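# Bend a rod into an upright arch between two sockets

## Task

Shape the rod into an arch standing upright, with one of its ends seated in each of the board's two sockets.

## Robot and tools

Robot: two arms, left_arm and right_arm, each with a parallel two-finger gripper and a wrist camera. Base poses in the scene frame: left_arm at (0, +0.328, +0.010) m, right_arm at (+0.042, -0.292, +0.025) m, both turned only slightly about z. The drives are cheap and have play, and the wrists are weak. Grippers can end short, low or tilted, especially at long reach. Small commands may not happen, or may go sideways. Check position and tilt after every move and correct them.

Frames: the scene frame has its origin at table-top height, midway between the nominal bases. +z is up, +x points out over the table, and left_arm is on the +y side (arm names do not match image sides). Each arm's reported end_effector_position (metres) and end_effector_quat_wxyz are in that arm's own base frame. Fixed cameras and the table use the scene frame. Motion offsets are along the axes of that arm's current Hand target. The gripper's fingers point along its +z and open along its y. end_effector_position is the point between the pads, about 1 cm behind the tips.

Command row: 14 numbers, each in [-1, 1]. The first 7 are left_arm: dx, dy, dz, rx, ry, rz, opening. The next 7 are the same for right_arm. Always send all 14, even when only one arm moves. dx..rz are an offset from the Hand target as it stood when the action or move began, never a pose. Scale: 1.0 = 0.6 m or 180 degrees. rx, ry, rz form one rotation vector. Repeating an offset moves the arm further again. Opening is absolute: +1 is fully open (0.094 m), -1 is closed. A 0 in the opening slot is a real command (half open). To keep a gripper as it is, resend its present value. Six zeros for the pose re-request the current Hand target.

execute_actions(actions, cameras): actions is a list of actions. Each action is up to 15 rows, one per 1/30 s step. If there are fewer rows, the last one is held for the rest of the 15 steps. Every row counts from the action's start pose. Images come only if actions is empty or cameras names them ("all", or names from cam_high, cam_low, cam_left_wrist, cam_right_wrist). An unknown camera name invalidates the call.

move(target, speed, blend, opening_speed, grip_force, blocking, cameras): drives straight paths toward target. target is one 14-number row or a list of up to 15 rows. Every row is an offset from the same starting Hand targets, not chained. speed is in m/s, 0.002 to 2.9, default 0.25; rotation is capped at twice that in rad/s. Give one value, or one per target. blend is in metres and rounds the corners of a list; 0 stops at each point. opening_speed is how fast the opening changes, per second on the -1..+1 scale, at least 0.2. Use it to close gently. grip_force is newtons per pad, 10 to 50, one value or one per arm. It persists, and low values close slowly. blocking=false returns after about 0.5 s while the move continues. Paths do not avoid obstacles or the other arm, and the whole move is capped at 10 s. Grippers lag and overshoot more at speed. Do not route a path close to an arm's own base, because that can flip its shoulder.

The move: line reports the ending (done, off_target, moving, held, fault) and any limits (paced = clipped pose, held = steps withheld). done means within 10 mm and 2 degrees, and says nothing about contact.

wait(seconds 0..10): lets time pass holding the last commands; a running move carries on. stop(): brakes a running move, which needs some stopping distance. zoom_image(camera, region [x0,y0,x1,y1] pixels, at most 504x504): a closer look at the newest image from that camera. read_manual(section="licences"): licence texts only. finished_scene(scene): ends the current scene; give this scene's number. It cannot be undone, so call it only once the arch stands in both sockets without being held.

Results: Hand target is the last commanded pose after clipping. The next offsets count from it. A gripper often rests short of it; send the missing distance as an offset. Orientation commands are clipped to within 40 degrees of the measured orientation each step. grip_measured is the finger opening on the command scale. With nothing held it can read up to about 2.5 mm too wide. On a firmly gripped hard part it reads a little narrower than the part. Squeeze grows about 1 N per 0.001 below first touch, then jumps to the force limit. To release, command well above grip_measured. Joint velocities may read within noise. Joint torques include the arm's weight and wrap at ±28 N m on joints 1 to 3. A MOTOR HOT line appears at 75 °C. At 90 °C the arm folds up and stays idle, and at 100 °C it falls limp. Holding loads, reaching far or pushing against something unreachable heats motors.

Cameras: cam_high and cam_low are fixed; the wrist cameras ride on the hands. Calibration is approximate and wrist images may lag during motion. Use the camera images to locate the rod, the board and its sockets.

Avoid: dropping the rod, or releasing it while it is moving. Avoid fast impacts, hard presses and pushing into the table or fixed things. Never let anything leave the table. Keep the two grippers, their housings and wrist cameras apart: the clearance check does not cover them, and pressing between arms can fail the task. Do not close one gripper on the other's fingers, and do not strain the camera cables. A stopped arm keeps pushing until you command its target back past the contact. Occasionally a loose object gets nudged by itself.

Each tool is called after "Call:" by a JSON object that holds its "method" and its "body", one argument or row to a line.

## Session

Call:
{"method": "execute_actions", "body": {
  "actions": []
}}

Call:
{"method": "zoom_image", "body": {
  "camera": "cam_high",
  "region": [260, 200, 460, 420]
}}

Call:
{"method": "zoom_image", "body": {
  "camera": "cam_low",
  "region": [200, 280, 460, 480]
}}

Scene clock: 0.00 s.
left_arm: end_effector_position=(+0.3883, -0.0450, +0.0885) grip_measured=+1.000 end_effector_quat_wxyz=(+0.583, +0.073, +0.809, -0.029) | right_arm: end_effector_position=(+0.3874, -0.0420, +0.1020) grip_measured=+1.000 end_effector_quat_wxyz=(+0.591, +0.116, +0.793, -0.088)
Joint positions: left_arm=[-0.097 1.555 0.333 0.897 0.041 0.054 0.094] | right_arm=[0.027 1.525 0.348 0.873 0.306 0.091 0.094]
Joint velocities: within noise
Joint torques (N m): no reading
Motor temperatures (°C): left_arm=[22 24 31 38 22 23 22] | right_arm=[25 25 33 30 25 22 22]
Heat: left arm: 38 °C; right arm: 33 °C.
Hand target: left_arm +0.3941, -0.0450, +0.1038; +0.602, +0.073, +0.795, -0.027 | right_arm +0.3904, -0.0427, +0.1098; +0.599, +0.120, +0.787, -0.087
Tool commands: left_gripper/opening=+1.0 right_gripper/opening=+1.0
camera_calibration:
cam_left_wrist: T_world_to_cam=[[-0.110229, -0.991817, -0.0644143, 0.013153], [-0.691535, 0.123083, -0.71178, 0.372235], [0.713883, -0.0339139, -0.699443, -0.0981316], [0, 0, 0, 1]] pos_world=[0.328918, -0.0360984, 0.197159]
cam_right_wrist: T_world_to_cam=[[-0.256972, -0.966141, -0.0231677, 0.0695484], [-0.665725, 0.194344, -0.720445, 0.371063], [0.700554, -0.169711, -0.693125, -0.0872033], [0, 0, 0, 1]] pos_world=[0.325988, -0.0197194, 0.208499]

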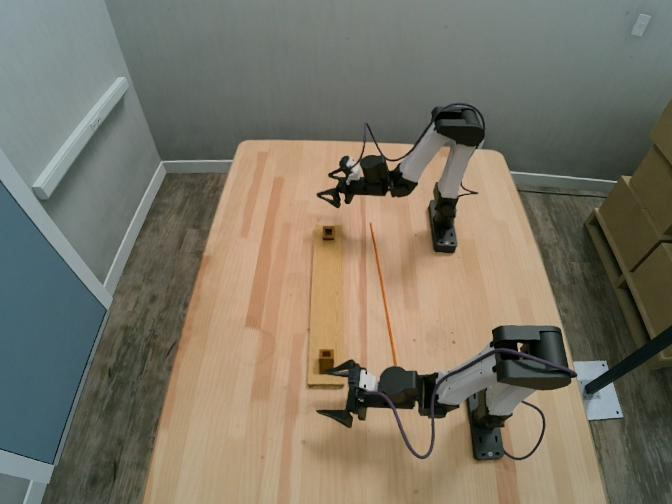

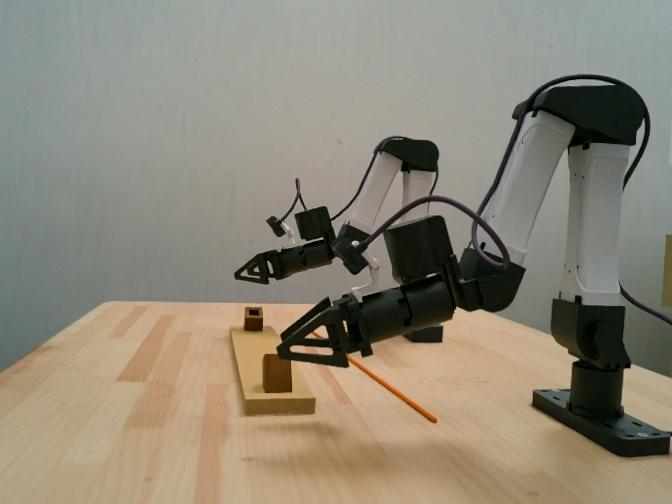

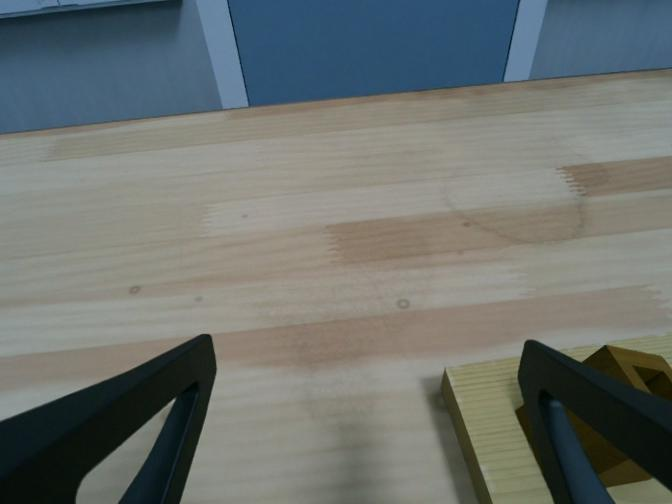

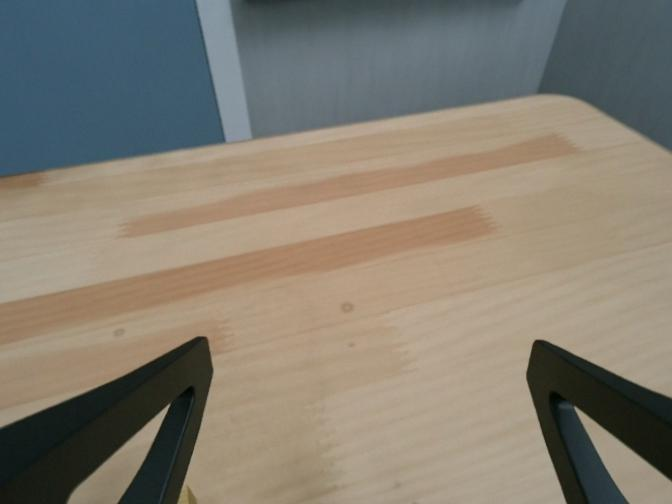

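Scaled by 2.291 from the camera's 672x504 image, which has a finer 960x720 frame.

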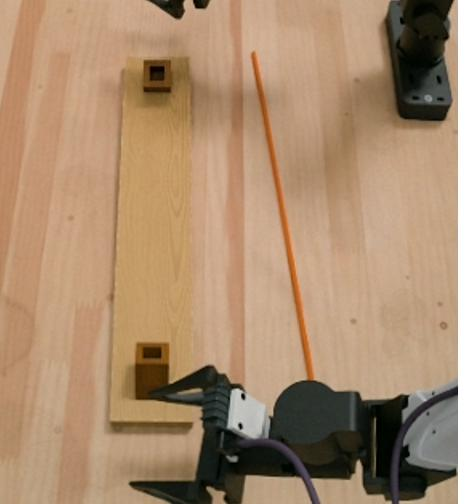

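Scaled by 1.938 from the camera's 672x504 image, which has a finer 960x720 frame.

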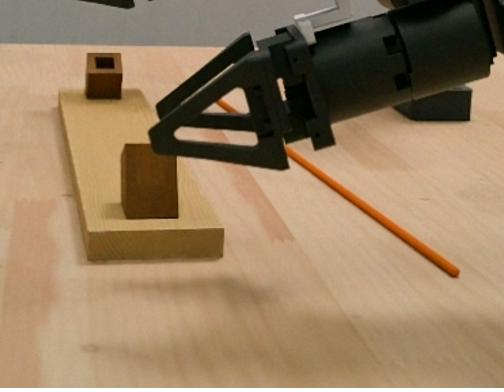

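Call:
{"method": "move", "body": {
  "target": [0.1362, -0.1567, -0.2602, 0.2769, 0.3385, 0.3454, 0.0, 0.184, 0.0928, -0.2695, -0.4048, 0.2608, -0.5349, 0.0],
  "speed": 0.3,
  "cameras": ["all"]
}}

Scene clock: 12.47 s.
left_arm: end_effector_position=(+0.2038, -0.1087, +0.0567) grip_measured=+0.003 end_effector_quat_wxyz=(-0.006, +0.660, +0.751, -0.007) | right_arm: end_effector_position=(+0.2234, +0.0643, +0.0414) grip_measured=+0.002 end_effector_quat_wxyz=(+0.001, +0.747, -0.665, -0.005)
Joint positions: left_arm=[-0.482 1.468 0.941 -1.059 0.011 0.959 0.047] | right_arm=[0.274 1.485 0.892 -0.985 -0.008 -1.413 0.047]
Joint torques (N m): left_arm=[-0.68 -3.99 7.77 0.35 -0.16 0.25] | right_arm=[0.17 -3.96 8.21 0.22 -0.08 -0.14]
Heat: left arm: 41 °C; right arm: 34 °C.
Hand target: left_arm +0.2098, -0.1107, +0.0639; +0.000, +0.667, +0.745, +0.000 | right_arm +0.2297, +0.0651, +0.0468; +0.000, +0.754, -0.656, +0.001
Off the commanded pose: left_arm 0.010 m, 2 deg | right_arm 0.008 m, 1 deg.
move: done
camera_calibration:
cam_left_wrist: T_world_to_cam=[[-0.992566, -0.11791, -0.0301791, 0.200355], [-0.119159, 0.890898, 0.438294, 0.131409], [-0.0247927, 0.438632, -0.898325, 0.222382], [0, 0, 0, 1]] pos_world=[0.220038, -0.190992, 0.148222]
cam_right_wrist: T_world_to_cam=[[0.993816, 0.100852, -0.0464705, -0.218336], [0.110952, -0.884942, 0.45229, 0.0449418], [0.0044905, -0.454649, -0.890659, 0.185708], [0, 0, 0, 1]] pos_world=[0.211166, 0.146222, 0.134929]

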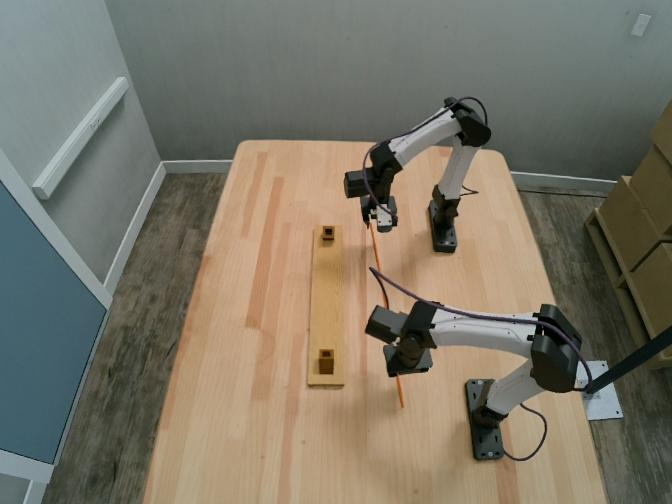

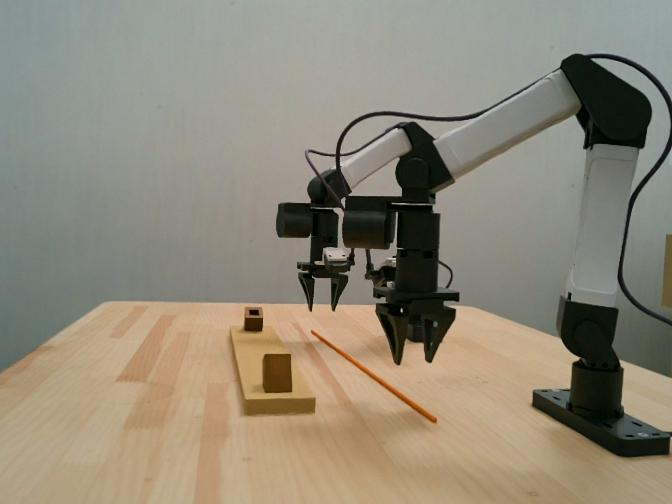

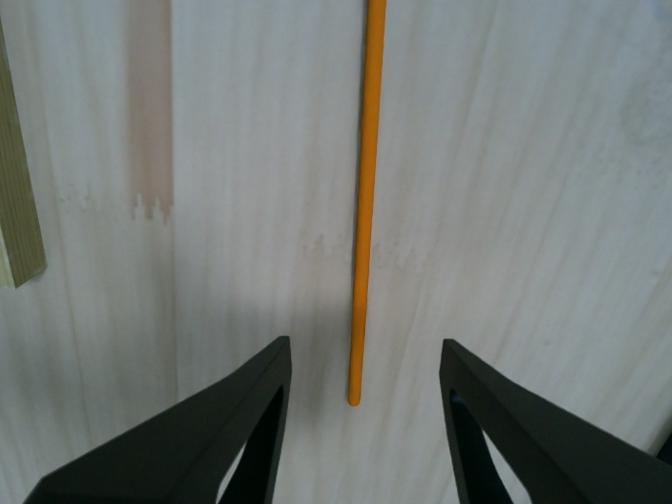

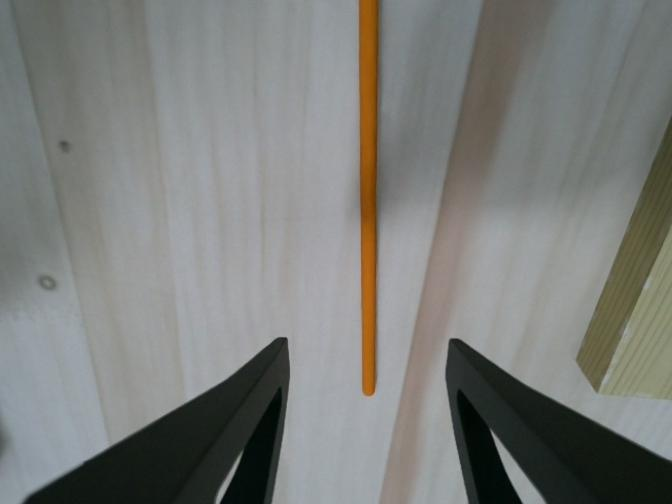

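Call:
{"method": "move", "body": {
  "target": [
    [0.0067, 0, 0.0998, 0, 0, 0.0078, 0.0, 0, -0.0023, 0.098, 0, 0, -0.002, 0.0],
    [0.0067, 0, 0.1148, 0, 0, 0.0078, 0.0, 0, -0.0023, 0.118, 0, 0, -0.002, 0.0]
  ],
  "speed": [0.15, 0.02],
  "cameras": ["cam_left_wrist", "cam_right_wrist", "cam_low"]
}}

Scene clock: 21.27 s.
left_arm: end_effector_position=(+0.1999, -0.1060, -0.0007) grip_measured=+0.003 end_effector_quat_wxyz=(-0.015, +0.674, +0.739, -0.008) | right_arm: end_effector_position=(+0.2306, +0.0660, -0.0168) grip_measured=+0.002 end_effector_quat_wxyz=(-0.001, +0.750, -0.661, -0.003)
Joint positions: left_arm=[-0.482 1.564 0.781 -0.82 0.007 0.997 0.047] | right_arm=[0.274 1.625 0.768 -0.715 -0.007 -1.423 0.047]
Joint torques (N m): left_arm=[0.43 -3.48 4.14 0.92 -0.14 0.25] | right_arm=[0.05 -3.9 3.64 0.8 -0.11 -0.14]
Heat: left arm: 39 °C; right arm: 35 °C.
Hand target: left_arm +0.2093, -0.1067, -0.0050; +0.000, +0.676, +0.737, +0.000 | right_arm +0.2311, +0.0652, -0.0240; +0.000, +0.756, -0.654, +0.001
Off the commanded pose: left_arm 0.010 m, 2 deg | right_arm 0.007 m, 1 deg.
move: done
camera_calibration:
cam_left_wrist: T_world_to_cam=[[-0.996683, -0.0794689, -0.0175278, 0.199971], [-0.0788804, 0.890446, 0.4482, 0.145628], [-0.0200104, 0.448096, -0.893761, 0.169468], [0, 0, 0, 1]] pos_world=[0.214186, -0.18972, 0.0896992]
cam_right_wrist: T_world_to_cam=[[0.993126, 0.109984, -0.0400526, -0.228752], [0.116162, -0.884026, 0.452773, 0.0707265], [0.0143902, -0.454313, -0.890726, 0.132384], [0, 0, 0, 1]] pos_world=[0.217059, 0.147827, 0.0767329]
Images, in order (width x height): cam_low 672x504, cam_left_wrist 672x504, cam_right_wrist 672x504.

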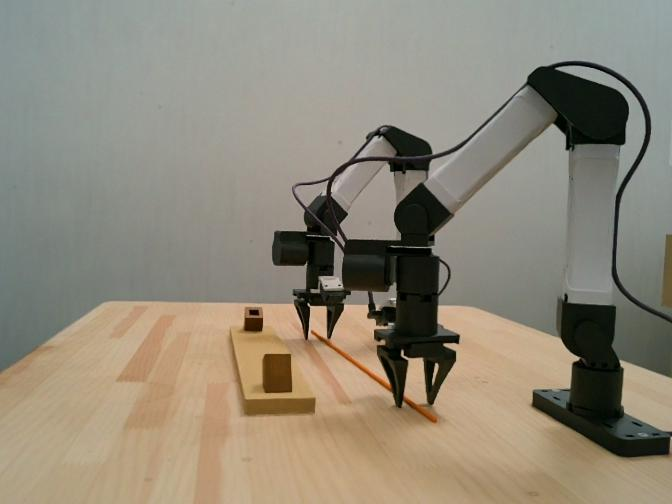

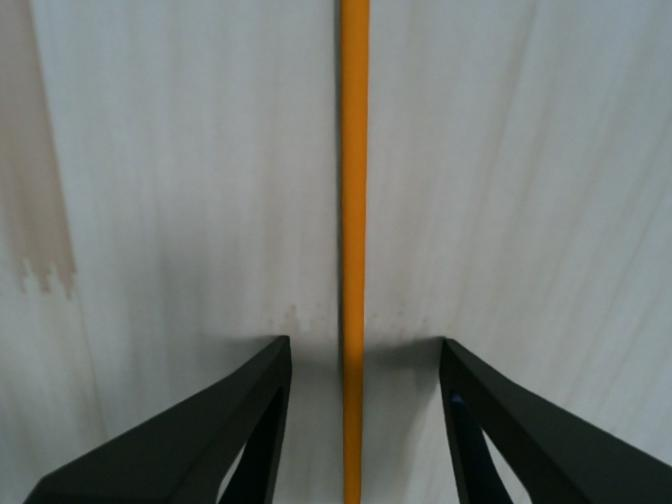

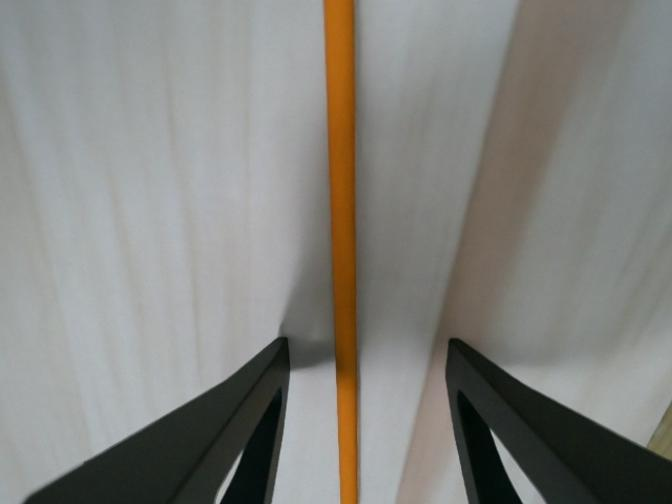

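Call:
{"method": "move", "body": {
  "target": [
    [0, 0.0067, -0.002, 0, 0, 0, 0.0, 0, 0.0117, -0.004, 0, 0, 0, 0.0],
    [0, 0.0067, -0.002, 0, 0, 0, -1.0, 0, 0.0117, -0.004, 0, 0, 0, -1.0]
  ],
  "speed": 0.05,
  "opening_speed": 0.6,
  "cameras": ["cam_left_wrist", "cam_right_wrist", "cam_low", "cam_high"]
}}

Call:
{"method": "zoom_image", "body": {
  "camera": "cam_low",
  "region": [280, 290, 460, 430]
}}

Call:
{"method": "zoom_image", "body": {
  "camera": "cam_high",
  "region": [290, 210, 360, 260]
}}

Call:
{"method": "zoom_image", "body": {
  "camera": "cam_high",
  "region": [290, 330, 360, 400]
}}

Scene clock: 26.73 s.
left_arm: end_effector_position=(+0.2079, -0.1050, -0.0019) grip_measured=-0.863 end_effector_quat_wxyz=(-0.003, +0.672, +0.740, -0.002) | right_arm: end_effector_position=(+0.2284, +0.0654, -0.0170) grip_measured=-0.905 end_effector_quat_wxyz=(-0.003, +0.750, -0.661, -0.002)
Joint positions: left_arm=[-0.467 1.569 0.781 -0.791 0.001 1.008 0.006] | right_arm=[0.274 1.614 0.756 -0.71 -0.007 -1.423 0.004]
Joint torques (N m): left_arm=[0.46 -2.93 5.41 0.66 -0.07 0.24] | right_arm=[0.35 -5.79 2.95 0.65 -0.11 -0.09]
Heat: left arm: 39 °C; right arm: 35 °C.
Hand target: left_arm +0.2133, -0.1064, -0.0038; +0.000, +0.676, +0.737, +0.000 | right_arm +0.2241, +0.0642, -0.0216; +0.000, +0.756, -0.654, +0.001
Off the commanded pose: left_arm 0.006 m, 1 deg | right_arm 0.006 m, 1 deg.
move: done; target 2's new opening was sent with left_arm's hand 0.013 m and 2 deg from that target
camera_calibration:
cam_left_wrist: T_world_to_cam=[[-0.995584, -0.0841628, -0.0415813, 0.20732], [-0.0938743, 0.89269, 0.440785, 0.149205], [0.0000214935, 0.442742, -0.896649, 0.163469], [0, 0, 0, 1]] pos_world=[0.220408, -0.18812, 0.0894279]
cam_right_wrist: T_world_to_cam=[[0.993242, 0.109983, -0.0370806, -0.22645], [0.114819, -0.884382, 0.452422, 0.0708548], [0.0169654, -0.453622, -0.891033, 0.131295], [0, 0, 0, 1]] pos_world=[0.214557, 0.147127, 0.0765347]

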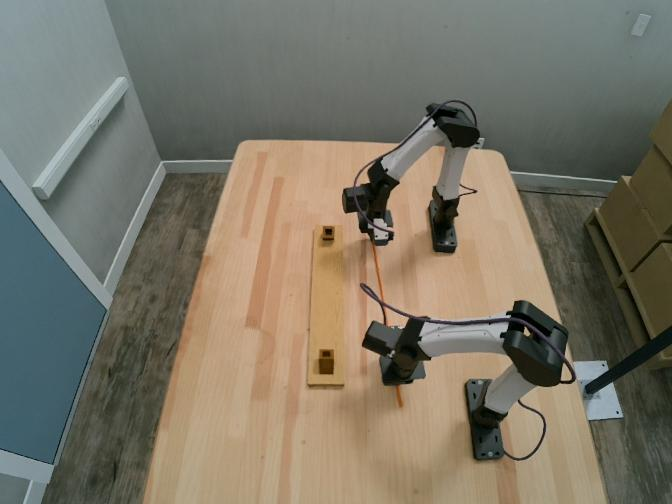

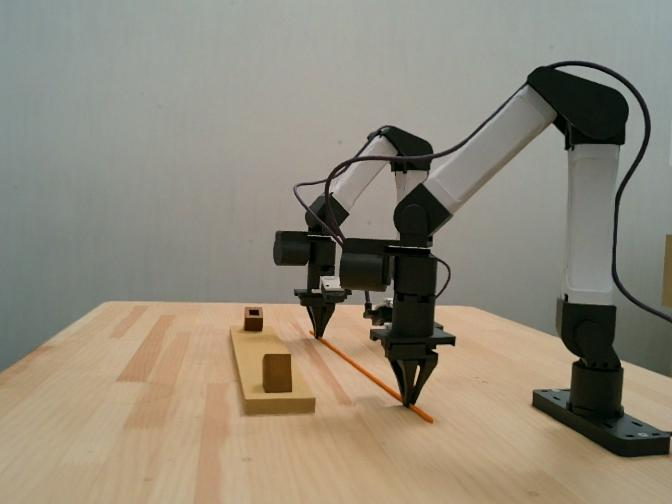

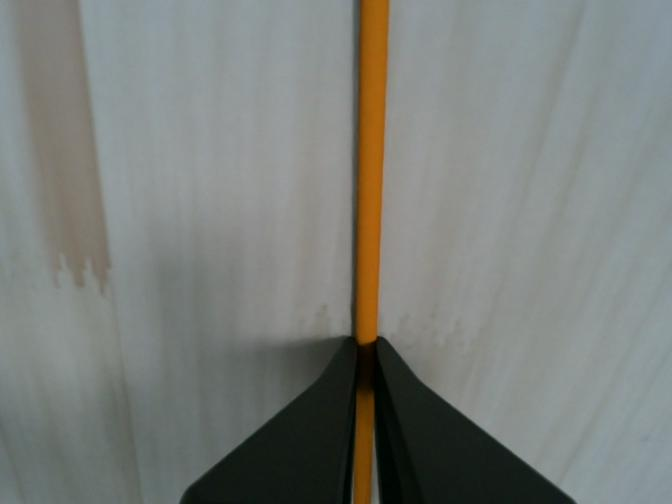

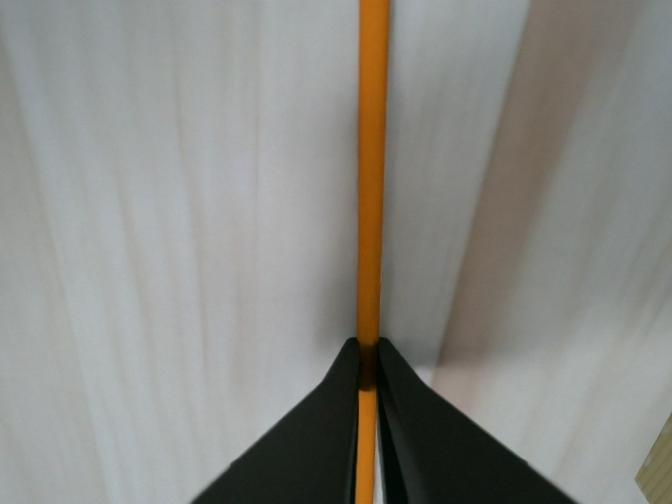

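Scaled by 2.800 from the camera's 672x504 image, which has a finer 960x720 frame.

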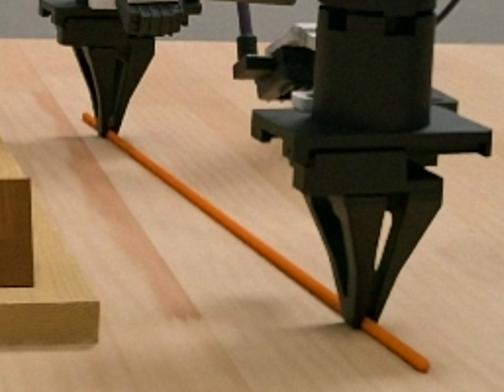

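Scaled by 7.200 from the camera's 672x504 image, which has a finer 960x720 frame.

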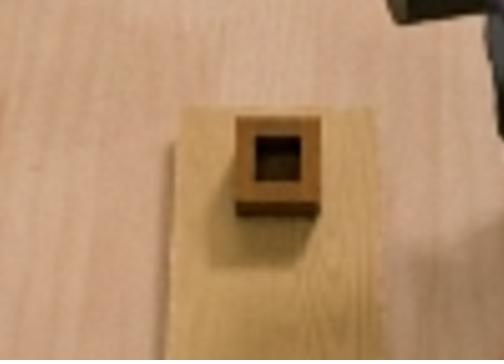

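Scaled by 7.200 from the camera's 672x504 image, which has a finer 960x720 frame.

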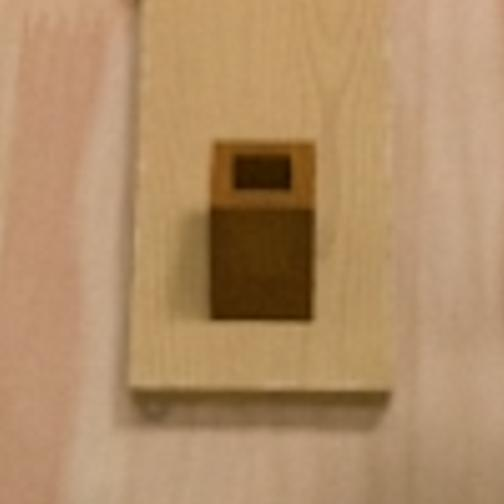

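Call:
{"method": "move", "body": {
  "target": [
    [0, 0, -0.0833, 0, 0, 0, -1.0, 0, 0, -0.0833, 0, 0, 0, -1.0],
    [-0.0555, 0.29, -0.3582, -0.2667, -0.0086, 0.0194, -1.0, 0.05, -0.2182, -0.3468, 0.2667, 0.0128, 0.0288, -1.0]
  ],
  "speed": 0.14,
  "blend": 0.02,
  "cameras": ["all"]
}}

Scene clock: 53.03 s.
left_arm: end_effector_position=(+0.3717, -0.1215, +0.1839) grip_measured=-0.864 end_effector_quat_wxyz=(+0.243, +0.661, +0.658, +0.267) | right_arm: end_effector_position=(+0.3448, +0.0533, +0.1595) grip_measured=-0.905 end_effector_quat_wxyz=(-0.265, +0.673, -0.642, +0.254)
Joint positions: left_arm=[-0.462 1.442 1.181 -0.637 -0.333 1.23 0.006] | right_arm=[0.21 1.221 0.9 -0.505 0.113 -1.453 0.004]
Joint torques (N m): left_arm=[0.47 -5.67 9.22 2.26 -0.32 0.18] | right_arm=[-1.07 -5.55 10.1 2.4 -0.06 -0.1]
Heat: left arm: 38 °C; right arm: 36 °C.
Hand target: left_arm +0.3895, -0.1246, +0.2111; +0.285, +0.639, +0.653, +0.291 | right_arm +0.3579, +0.0536, +0.1865; -0.295, +0.661, -0.630, +0.281
Off the commanded pose: left_arm 0.033 m, 6 deg | right_arm 0.030 m, 5 deg.
move: off_target (left_arm, right_arm)
camera_calibration:
cam_left_wrist: T_world_to_cam=[[-0.705599, 0.028917, -0.708021, 0.405187], [-0.310602, 0.885447, 0.345703, 0.19468], [0.636912, 0.46384, -0.615788, 0.0515282], [0, 0, 0, 1]] pos_world=[0.313549, -0.207996, 0.25131]
cam_right_wrist: T_world_to_cam=[[0.75587, 0.0214448, 0.654371, -0.357932], [-0.26874, -0.901225, 0.339959, 0.118005], [0.597026, -0.432821, -0.675445, 0.0455905], [0, 0, 0, 1]] pos_world=[0.275044, 0.133757, 0.224898]

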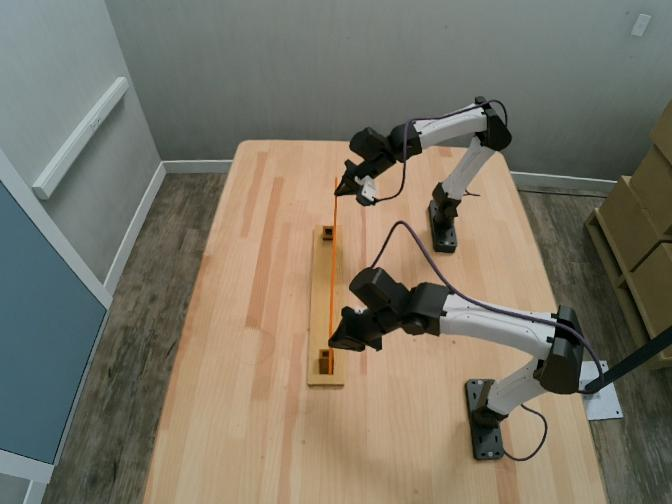

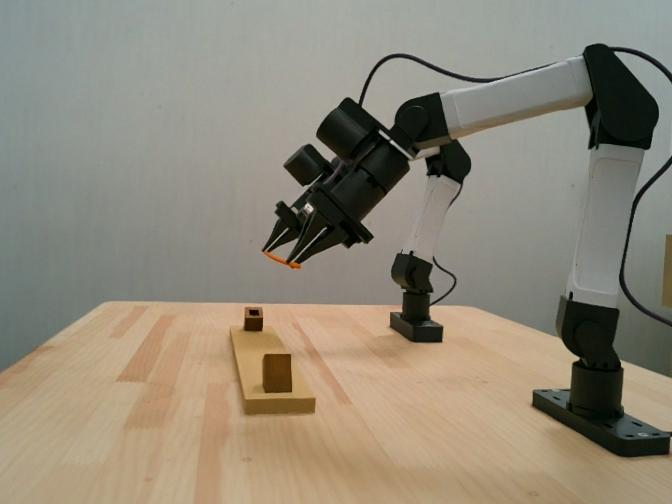

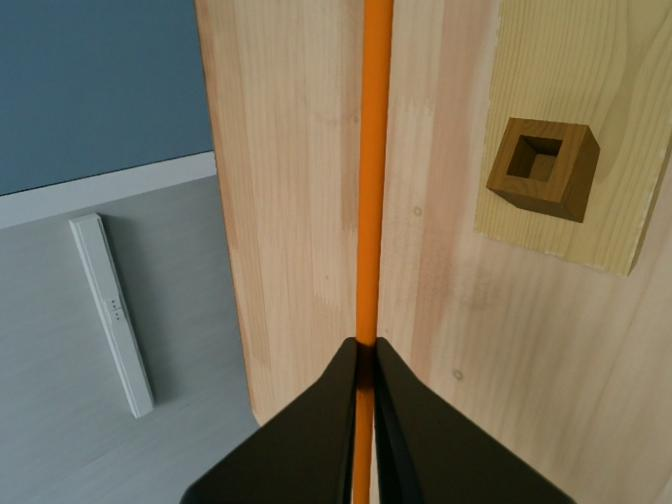

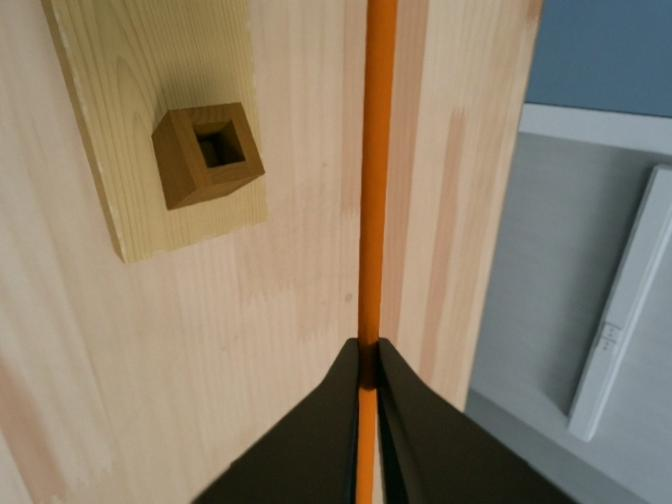

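Call:
{"method": "move", "body": {
  "target": [
    [-0.0192, 0.0041, -0.0037, -0.022, -0.0892, -0.0991, -1.0, -0.0187, -0.0098, -0.0137, 0.0083, -0.0855, 0.095, -1.0],
    [-0.0565, -0.0047, -0.0018, -0.0157, -0.1704, -0.176, -1.0, -0.0623, 0.0137, 0.0, 0.0071, -0.1617, 0.178, -1.0],
    [-0.0958, -0.0318, 0.0118, -0.0143, -0.2274, -0.2243, -1.0, -0.105, 0.043, 0.0197, 0.0028, -0.2214, 0.2213, -1.0],
    [-0.1357, -0.076, 0.0403, -0.0071, -0.2773, -0.2641, -1.0, -0.1448, 0.087, 0.0503, -0.0083, -0.2713, 0.2591, -1.0]
  ],
  "speed": 0.11,
  "blend": [0.015, 0.015, 0.015, 0],
  "cameras": ["all"]
}}

Call:
{"method": "zoom_image", "body": {
  "camera": "cam_low",
  "region": [210, 200, 350, 420]
}}

Call:
{"method": "zoom_image", "body": {
  "camera": "cam_high",
  "region": [300, 190, 370, 260]
}}

Call:
{"method": "zoom_image", "body": {
  "camera": "cam_high",
  "region": [290, 310, 370, 390]
}}

Scene clock: 62.50 s.
left_arm: end_effector_position=(+0.3869, -0.1750, +0.1369) grip_measured=-0.864 end_effector_quat_wxyz=(+0.589, +0.368, +0.716, -0.073) | right_arm: end_effector_position=(+0.3558, +0.1115, +0.1207) grip_measured=-0.905 end_effector_quat_wxyz=(+0.589, -0.399, +0.696, +0.094)
Joint positions: left_arm=[-0.315 1.503 0.545 0.647 0.271 0.437 0.006] | right_arm=[0.03 1.409 0.391 0.657 -0.617 -0.577 0.004]
Joint torques (N m): left_arm=[-2.7 -4.59 6.13 3 0.95 -0.13] | right_arm=[2.26 -3.49 4.97 2.9 -1.52 0.36]
Motor temperatures (°C): left_arm=[22 27 36 43 23 23 24] | right_arm=[26 27 38 33 26 23 24]
Heat: left arm: 43 °C; right arm: 38 °C.
Hand target: left_arm +0.3787, -0.2063, +0.1611; +0.622, +0.388, +0.668, -0.127 | right_arm +0.3412, +0.1397, +0.1274; +0.598, -0.425, +0.662, +0.153
Off the commanded pose: left_arm 0.040 m, 9 deg | right_arm 0.033 m, 8 deg.
move: off_target (left_arm, right_arm)
camera_calibration:
cam_left_wrist: T_world_to_cam=[[-0.574492, -0.738359, -0.353249, 0.150623], [-0.383603, 0.624121, -0.680678, 0.385971], [0.723055, -0.255537, -0.641789, -0.117923], [0, 0, 0, 1]] pos_world=[0.319856, -0.159812, 0.240248]
cam_right_wrist: T_world_to_cam=[[0.694989, -0.646931, 0.313801, -0.204879], [-0.327976, -0.673611, -0.662329, 0.303226], [0.639861, 0.357392, -0.68033, -0.0647306], [0, 0, 0, 1]] pos_world=[0.283258, 0.0948483, 0.221088]

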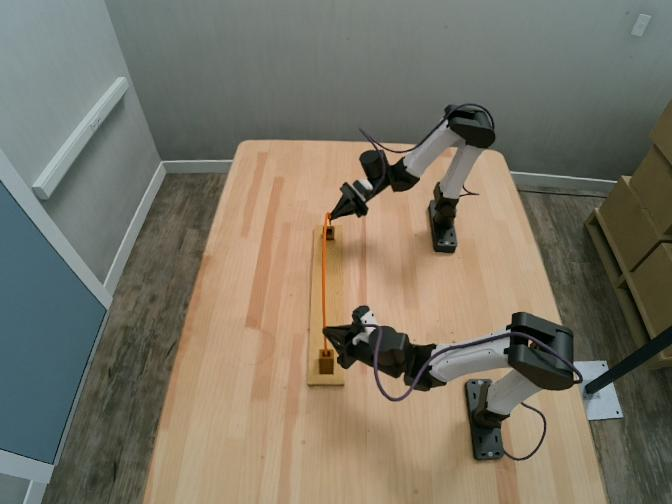

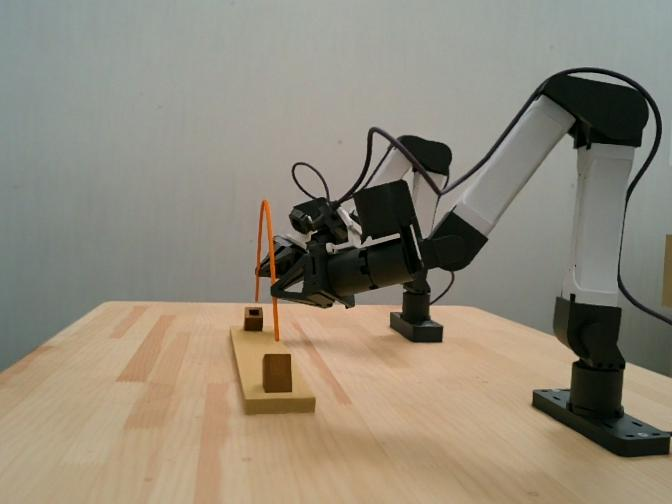

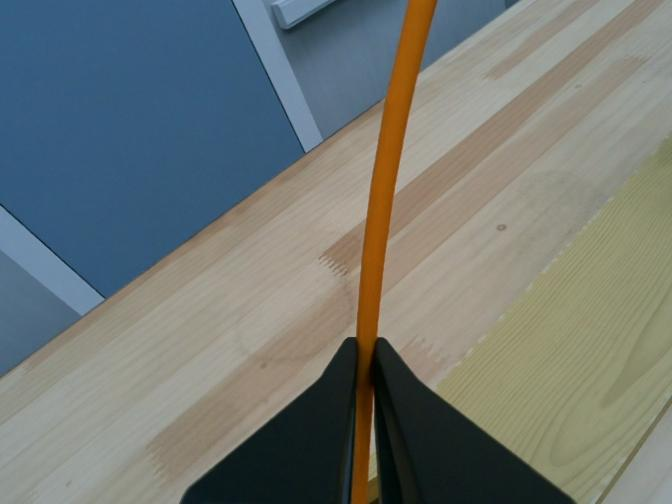

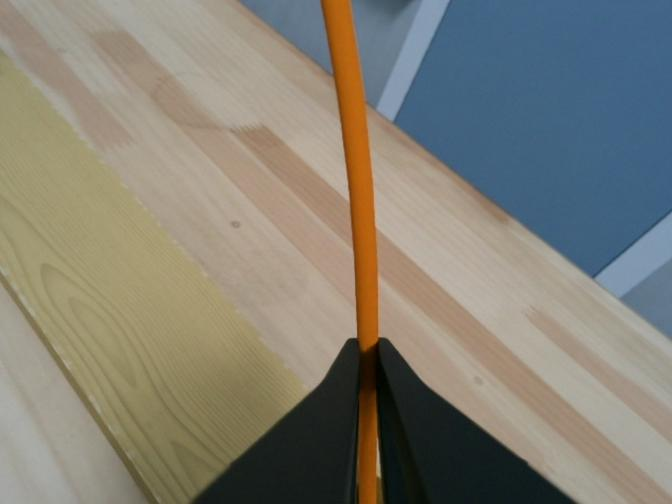

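Scaled by 2.291 from the camera's 672x504 image, which has a finer 960x720 frame.

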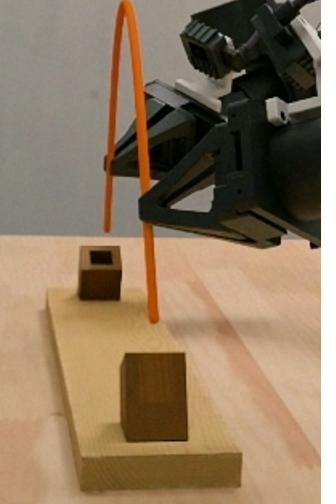

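Scaled by 7.200 from the camera's 672x504 image, which has a finer 960x720 frame.

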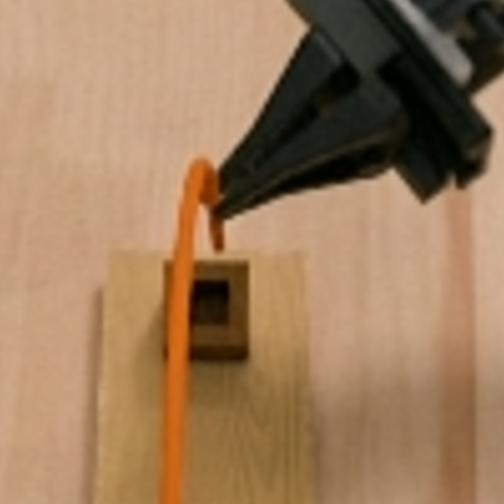

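Scaled by 6.300 from the camera's 672x504 image, which has a finer 960x720 frame.

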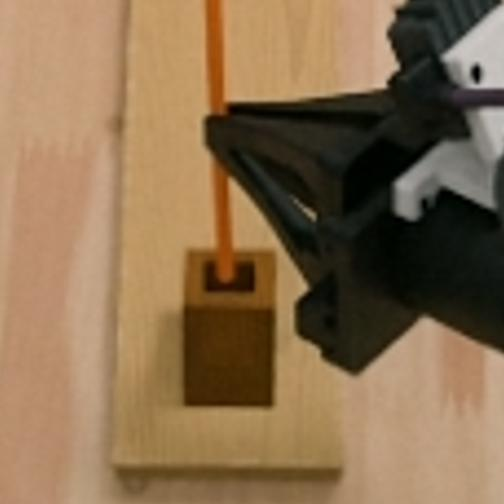

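Call:
{"method": "move", "body": {
  "target": [0.0195, -0.0247, 0.0213, 0, 0, 0, -1.0, 0.0134, 0.0161, 0.0254, 0, 0, 0, -1.0],
  "speed": 0.05,
  "cameras": ["cam_high", "cam_low"]
}}

Call:
{"method": "zoom_image", "body": {
  "camera": "cam_low",
  "region": [220, 270, 320, 400]
}}

Call:
{"method": "zoom_image", "body": {
  "camera": "cam_high",
  "region": [300, 200, 360, 260]
}}

Call:
{"method": "zoom_image", "body": {
  "camera": "cam_high",
  "region": [290, 310, 360, 380]
}}

Scene clock: 69.93 s.
left_arm: end_effector_position=(+0.3868, -0.1887, +0.1193) grip_measured=-0.864 end_effector_quat_wxyz=(+0.590, +0.363, +0.716, -0.087) | right_arm: end_effector_position=(+0.3574, +0.1264, +0.1076) grip_measured=-0.905 end_effector_quat_wxyz=(+0.591, -0.397, +0.694, +0.112)
Joint positions: left_arm=[-0.353 1.593 0.526 0.763 0.251 0.401 0.006] | right_arm=[0.078 1.505 0.374 0.789 -0.6 -0.531 0.004]
Joint torques (N m): left_arm=[-3.47 -4.77 5.97 3 0.66 0.03] | right_arm=[3.06 -3.92 4.66 2.9 -1.1 0.19]
Heat: left arm: 47 °C; right arm: 37 °C.
Hand target: left_arm +0.3789, -0.2203, +0.1431; +0.622, +0.388, +0.668, -0.127 | right_arm +0.3447, +0.1532, +0.1134; +0.598, -0.425, +0.662, +0.153
Off the commanded pose: left_arm 0.040 m, 9 deg | right_arm 0.030 m, 7 deg.
move: off_target (left_arm, right_arm)
Images, in order (width x height): cam_high 672x504, cam_low 672x504.

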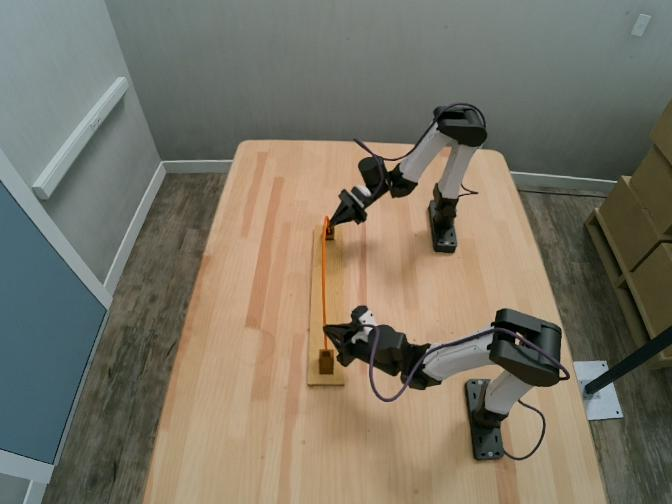

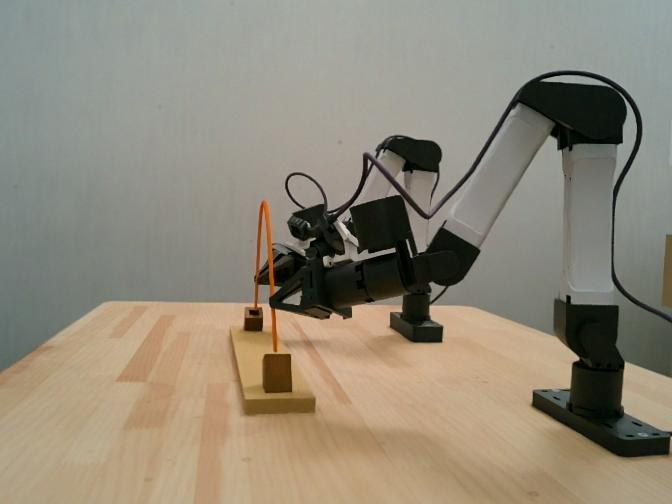

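Scaled by 3.877 from the camera's 672x504 image, which has a finer 960x720 frame.

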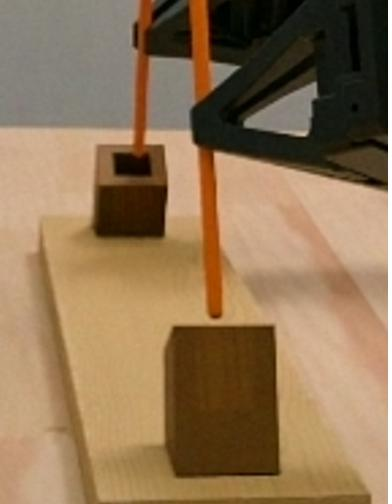

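Scaled by 8.400 from the camera's 672x504 image, which has a finer 960x720 frame.

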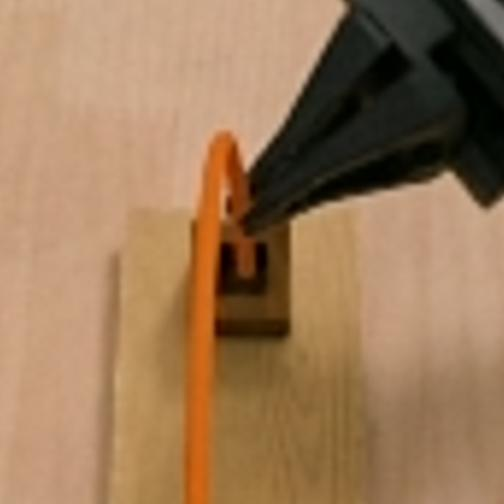

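Scaled by 7.200 from the camera's 672x504 image, which has a finer 960x720 frame.

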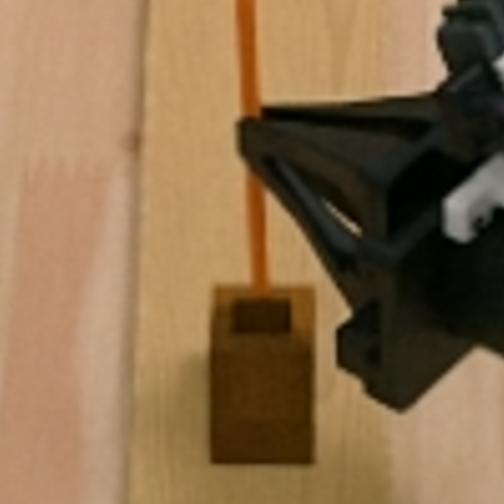

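Call:
{"method": "move", "body": {
  "target": [
    [0.0129, 0.0035, -0.0046, 0, 0, 0, -1.0, 0.0142, -0.0143, -0.0087, 0, 0, 0, -1.0],
    [0.0532, 0.0065, -0.0125, 0, 0, 0, -1.0, 0.0542, -0.0162, -0.0139, 0, 0, 0, -1.0]
  ],
  "speed": 0.04,
  "blend": [0.004, 0],
  "cameras": ["all"]
}}

Call:
{"method": "zoom_image", "body": {
  "camera": "cam_low",
  "region": [220, 190, 320, 400]
}}

Call:
{"method": "zoom_image", "body": {
  "camera": "cam_high",
  "region": [300, 200, 360, 260]
}}

Call:
{"method": "zoom_image", "body": {
  "camera": "cam_high",
  "region": [290, 310, 360, 380]
}}

Call:
{"method": "zoom_image", "body": {
  "camera": "cam_right_wrist",
  "region": [260, 300, 470, 504]
}}

Call:
{"method": "zoom_image", "body": {
  "camera": "cam_left_wrist",
  "region": [260, 300, 470, 504]
}}

Scene clock: 76.57 s.
left_arm: end_effector_position=(+0.3826, -0.1797, +0.0911) grip_measured=-0.864 end_effector_quat_wxyz=(+0.587, +0.367, +0.716, -0.089) | right_arm: end_effector_position=(+0.3616, +0.1101, +0.0823) grip_measured=-0.905 end_effector_quat_wxyz=(+0.589, -0.398, +0.695, +0.109)
Joint positions: left_arm=[-0.322 1.69 0.463 0.914 0.287 0.414 0.006] | right_arm=[0.009 1.646 0.355 0.925 -0.662 -0.568 0.004]
Joint torques (N m): left_arm=[-0.94 -5.15 5.2 3 0.92 0.11] | right_arm=[0.39 -4.38 3.84 2.8 -1.48 0.06]
Motor temperatures (°C): left_arm=[22 27 35 48 23 23 24] | right_arm=[26 27 37 36 26 23 24]
Heat: left arm: 48 °C; right arm: 37 °C.
Hand target: left_arm +0.3785, -0.2013, +0.1161; +0.622, +0.388, +0.668, -0.127 | right_arm +0.3489, +0.1292, +0.0884; +0.598, -0.425, +0.662, +0.153
Off the commanded pose: left_arm 0.033 m, 9 deg | right_arm 0.024 m, 7 deg.
move: off_target (left_arm, right_arm)
camera_calibration:
cam_left_wrist: T_world_to_cam=[[-0.591191, -0.73681, -0.328031, 0.132828], [-0.384616, 0.615047, -0.688322, 0.355462], [0.708917, -0.280763, -0.647, -0.144059], [0, 0, 0, 1]] pos_world=[0.317369, -0.161204, 0.195038]
cam_right_wrist: T_world_to_cam=[[0.709427, -0.641497, 0.291882, -0.201716], [-0.323335, -0.664235, -0.673979, 0.276945], [0.626234, 0.383763, -0.678644, -0.0921849], [0, 0, 0, 1]] pos_world=[0.290378, 0.0899334, 0.182972]

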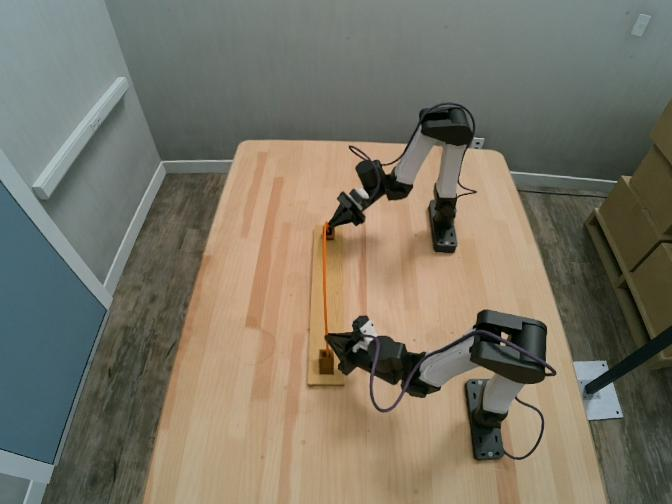

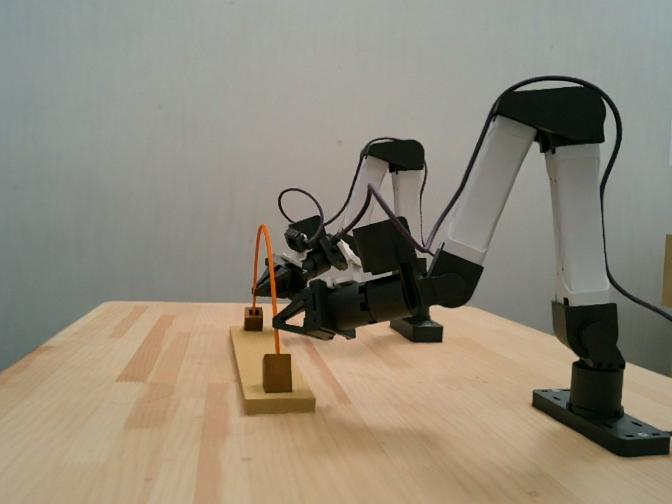

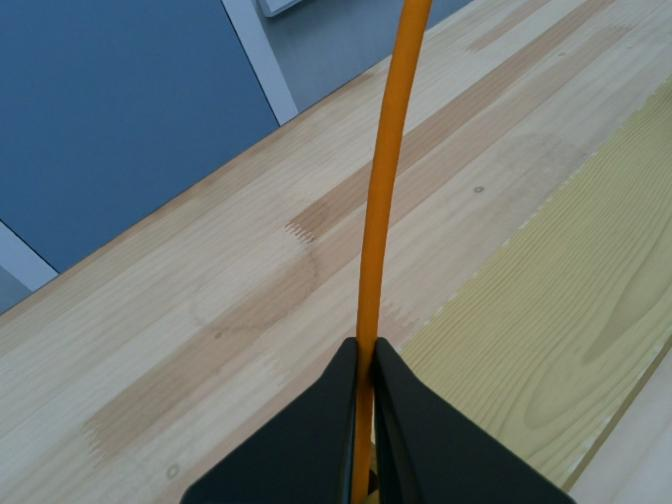

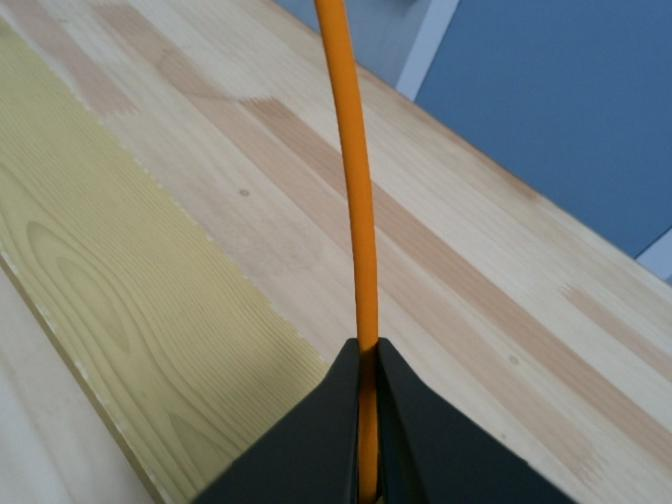

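Scaled by 2.400 from the camera's 672x504 image, which has a finer 960x720 frame.

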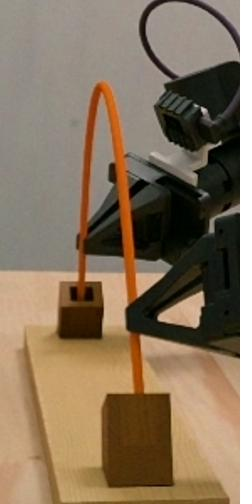

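Scaled by 8.400 from the camera's 672x504 image, which has a finer 960x720 frame.

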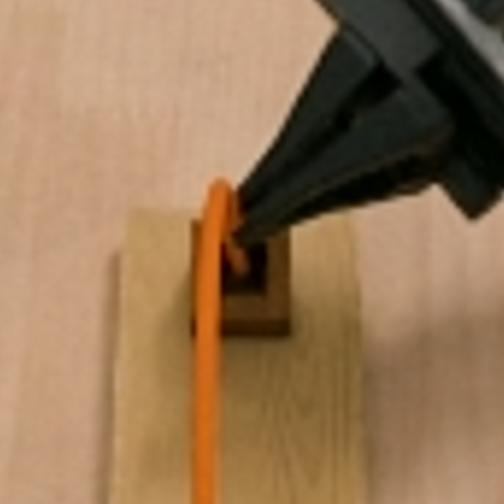

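Scaled by 7.200 from the camera's 672x504 image, which has a finer 960x720 frame.

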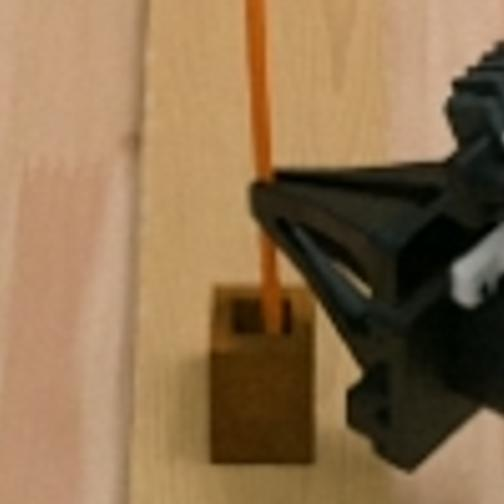

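Scaled by 2.400 from the camera's 672x504 image, which has a finer 960x720 frame.

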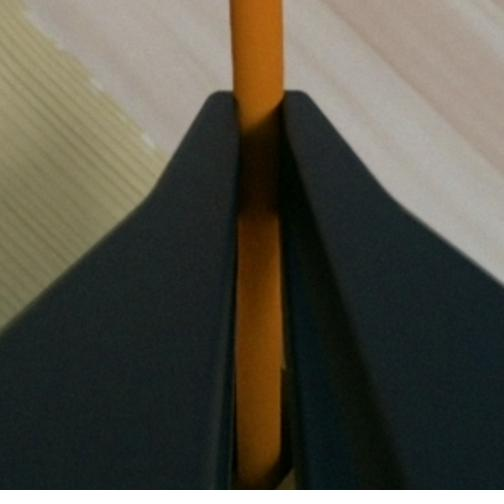

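Scaled by 2.400 from the camera's 672x504 image, which has a finer 960x720 frame.

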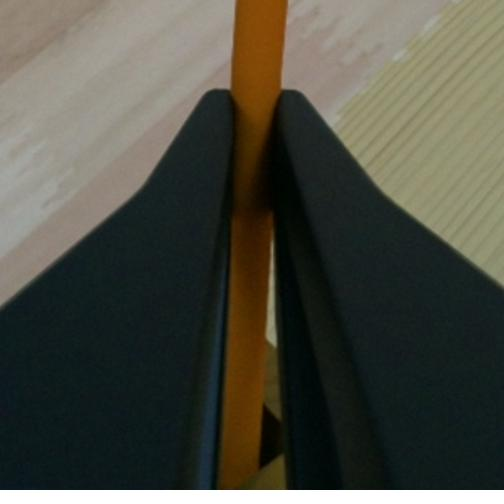

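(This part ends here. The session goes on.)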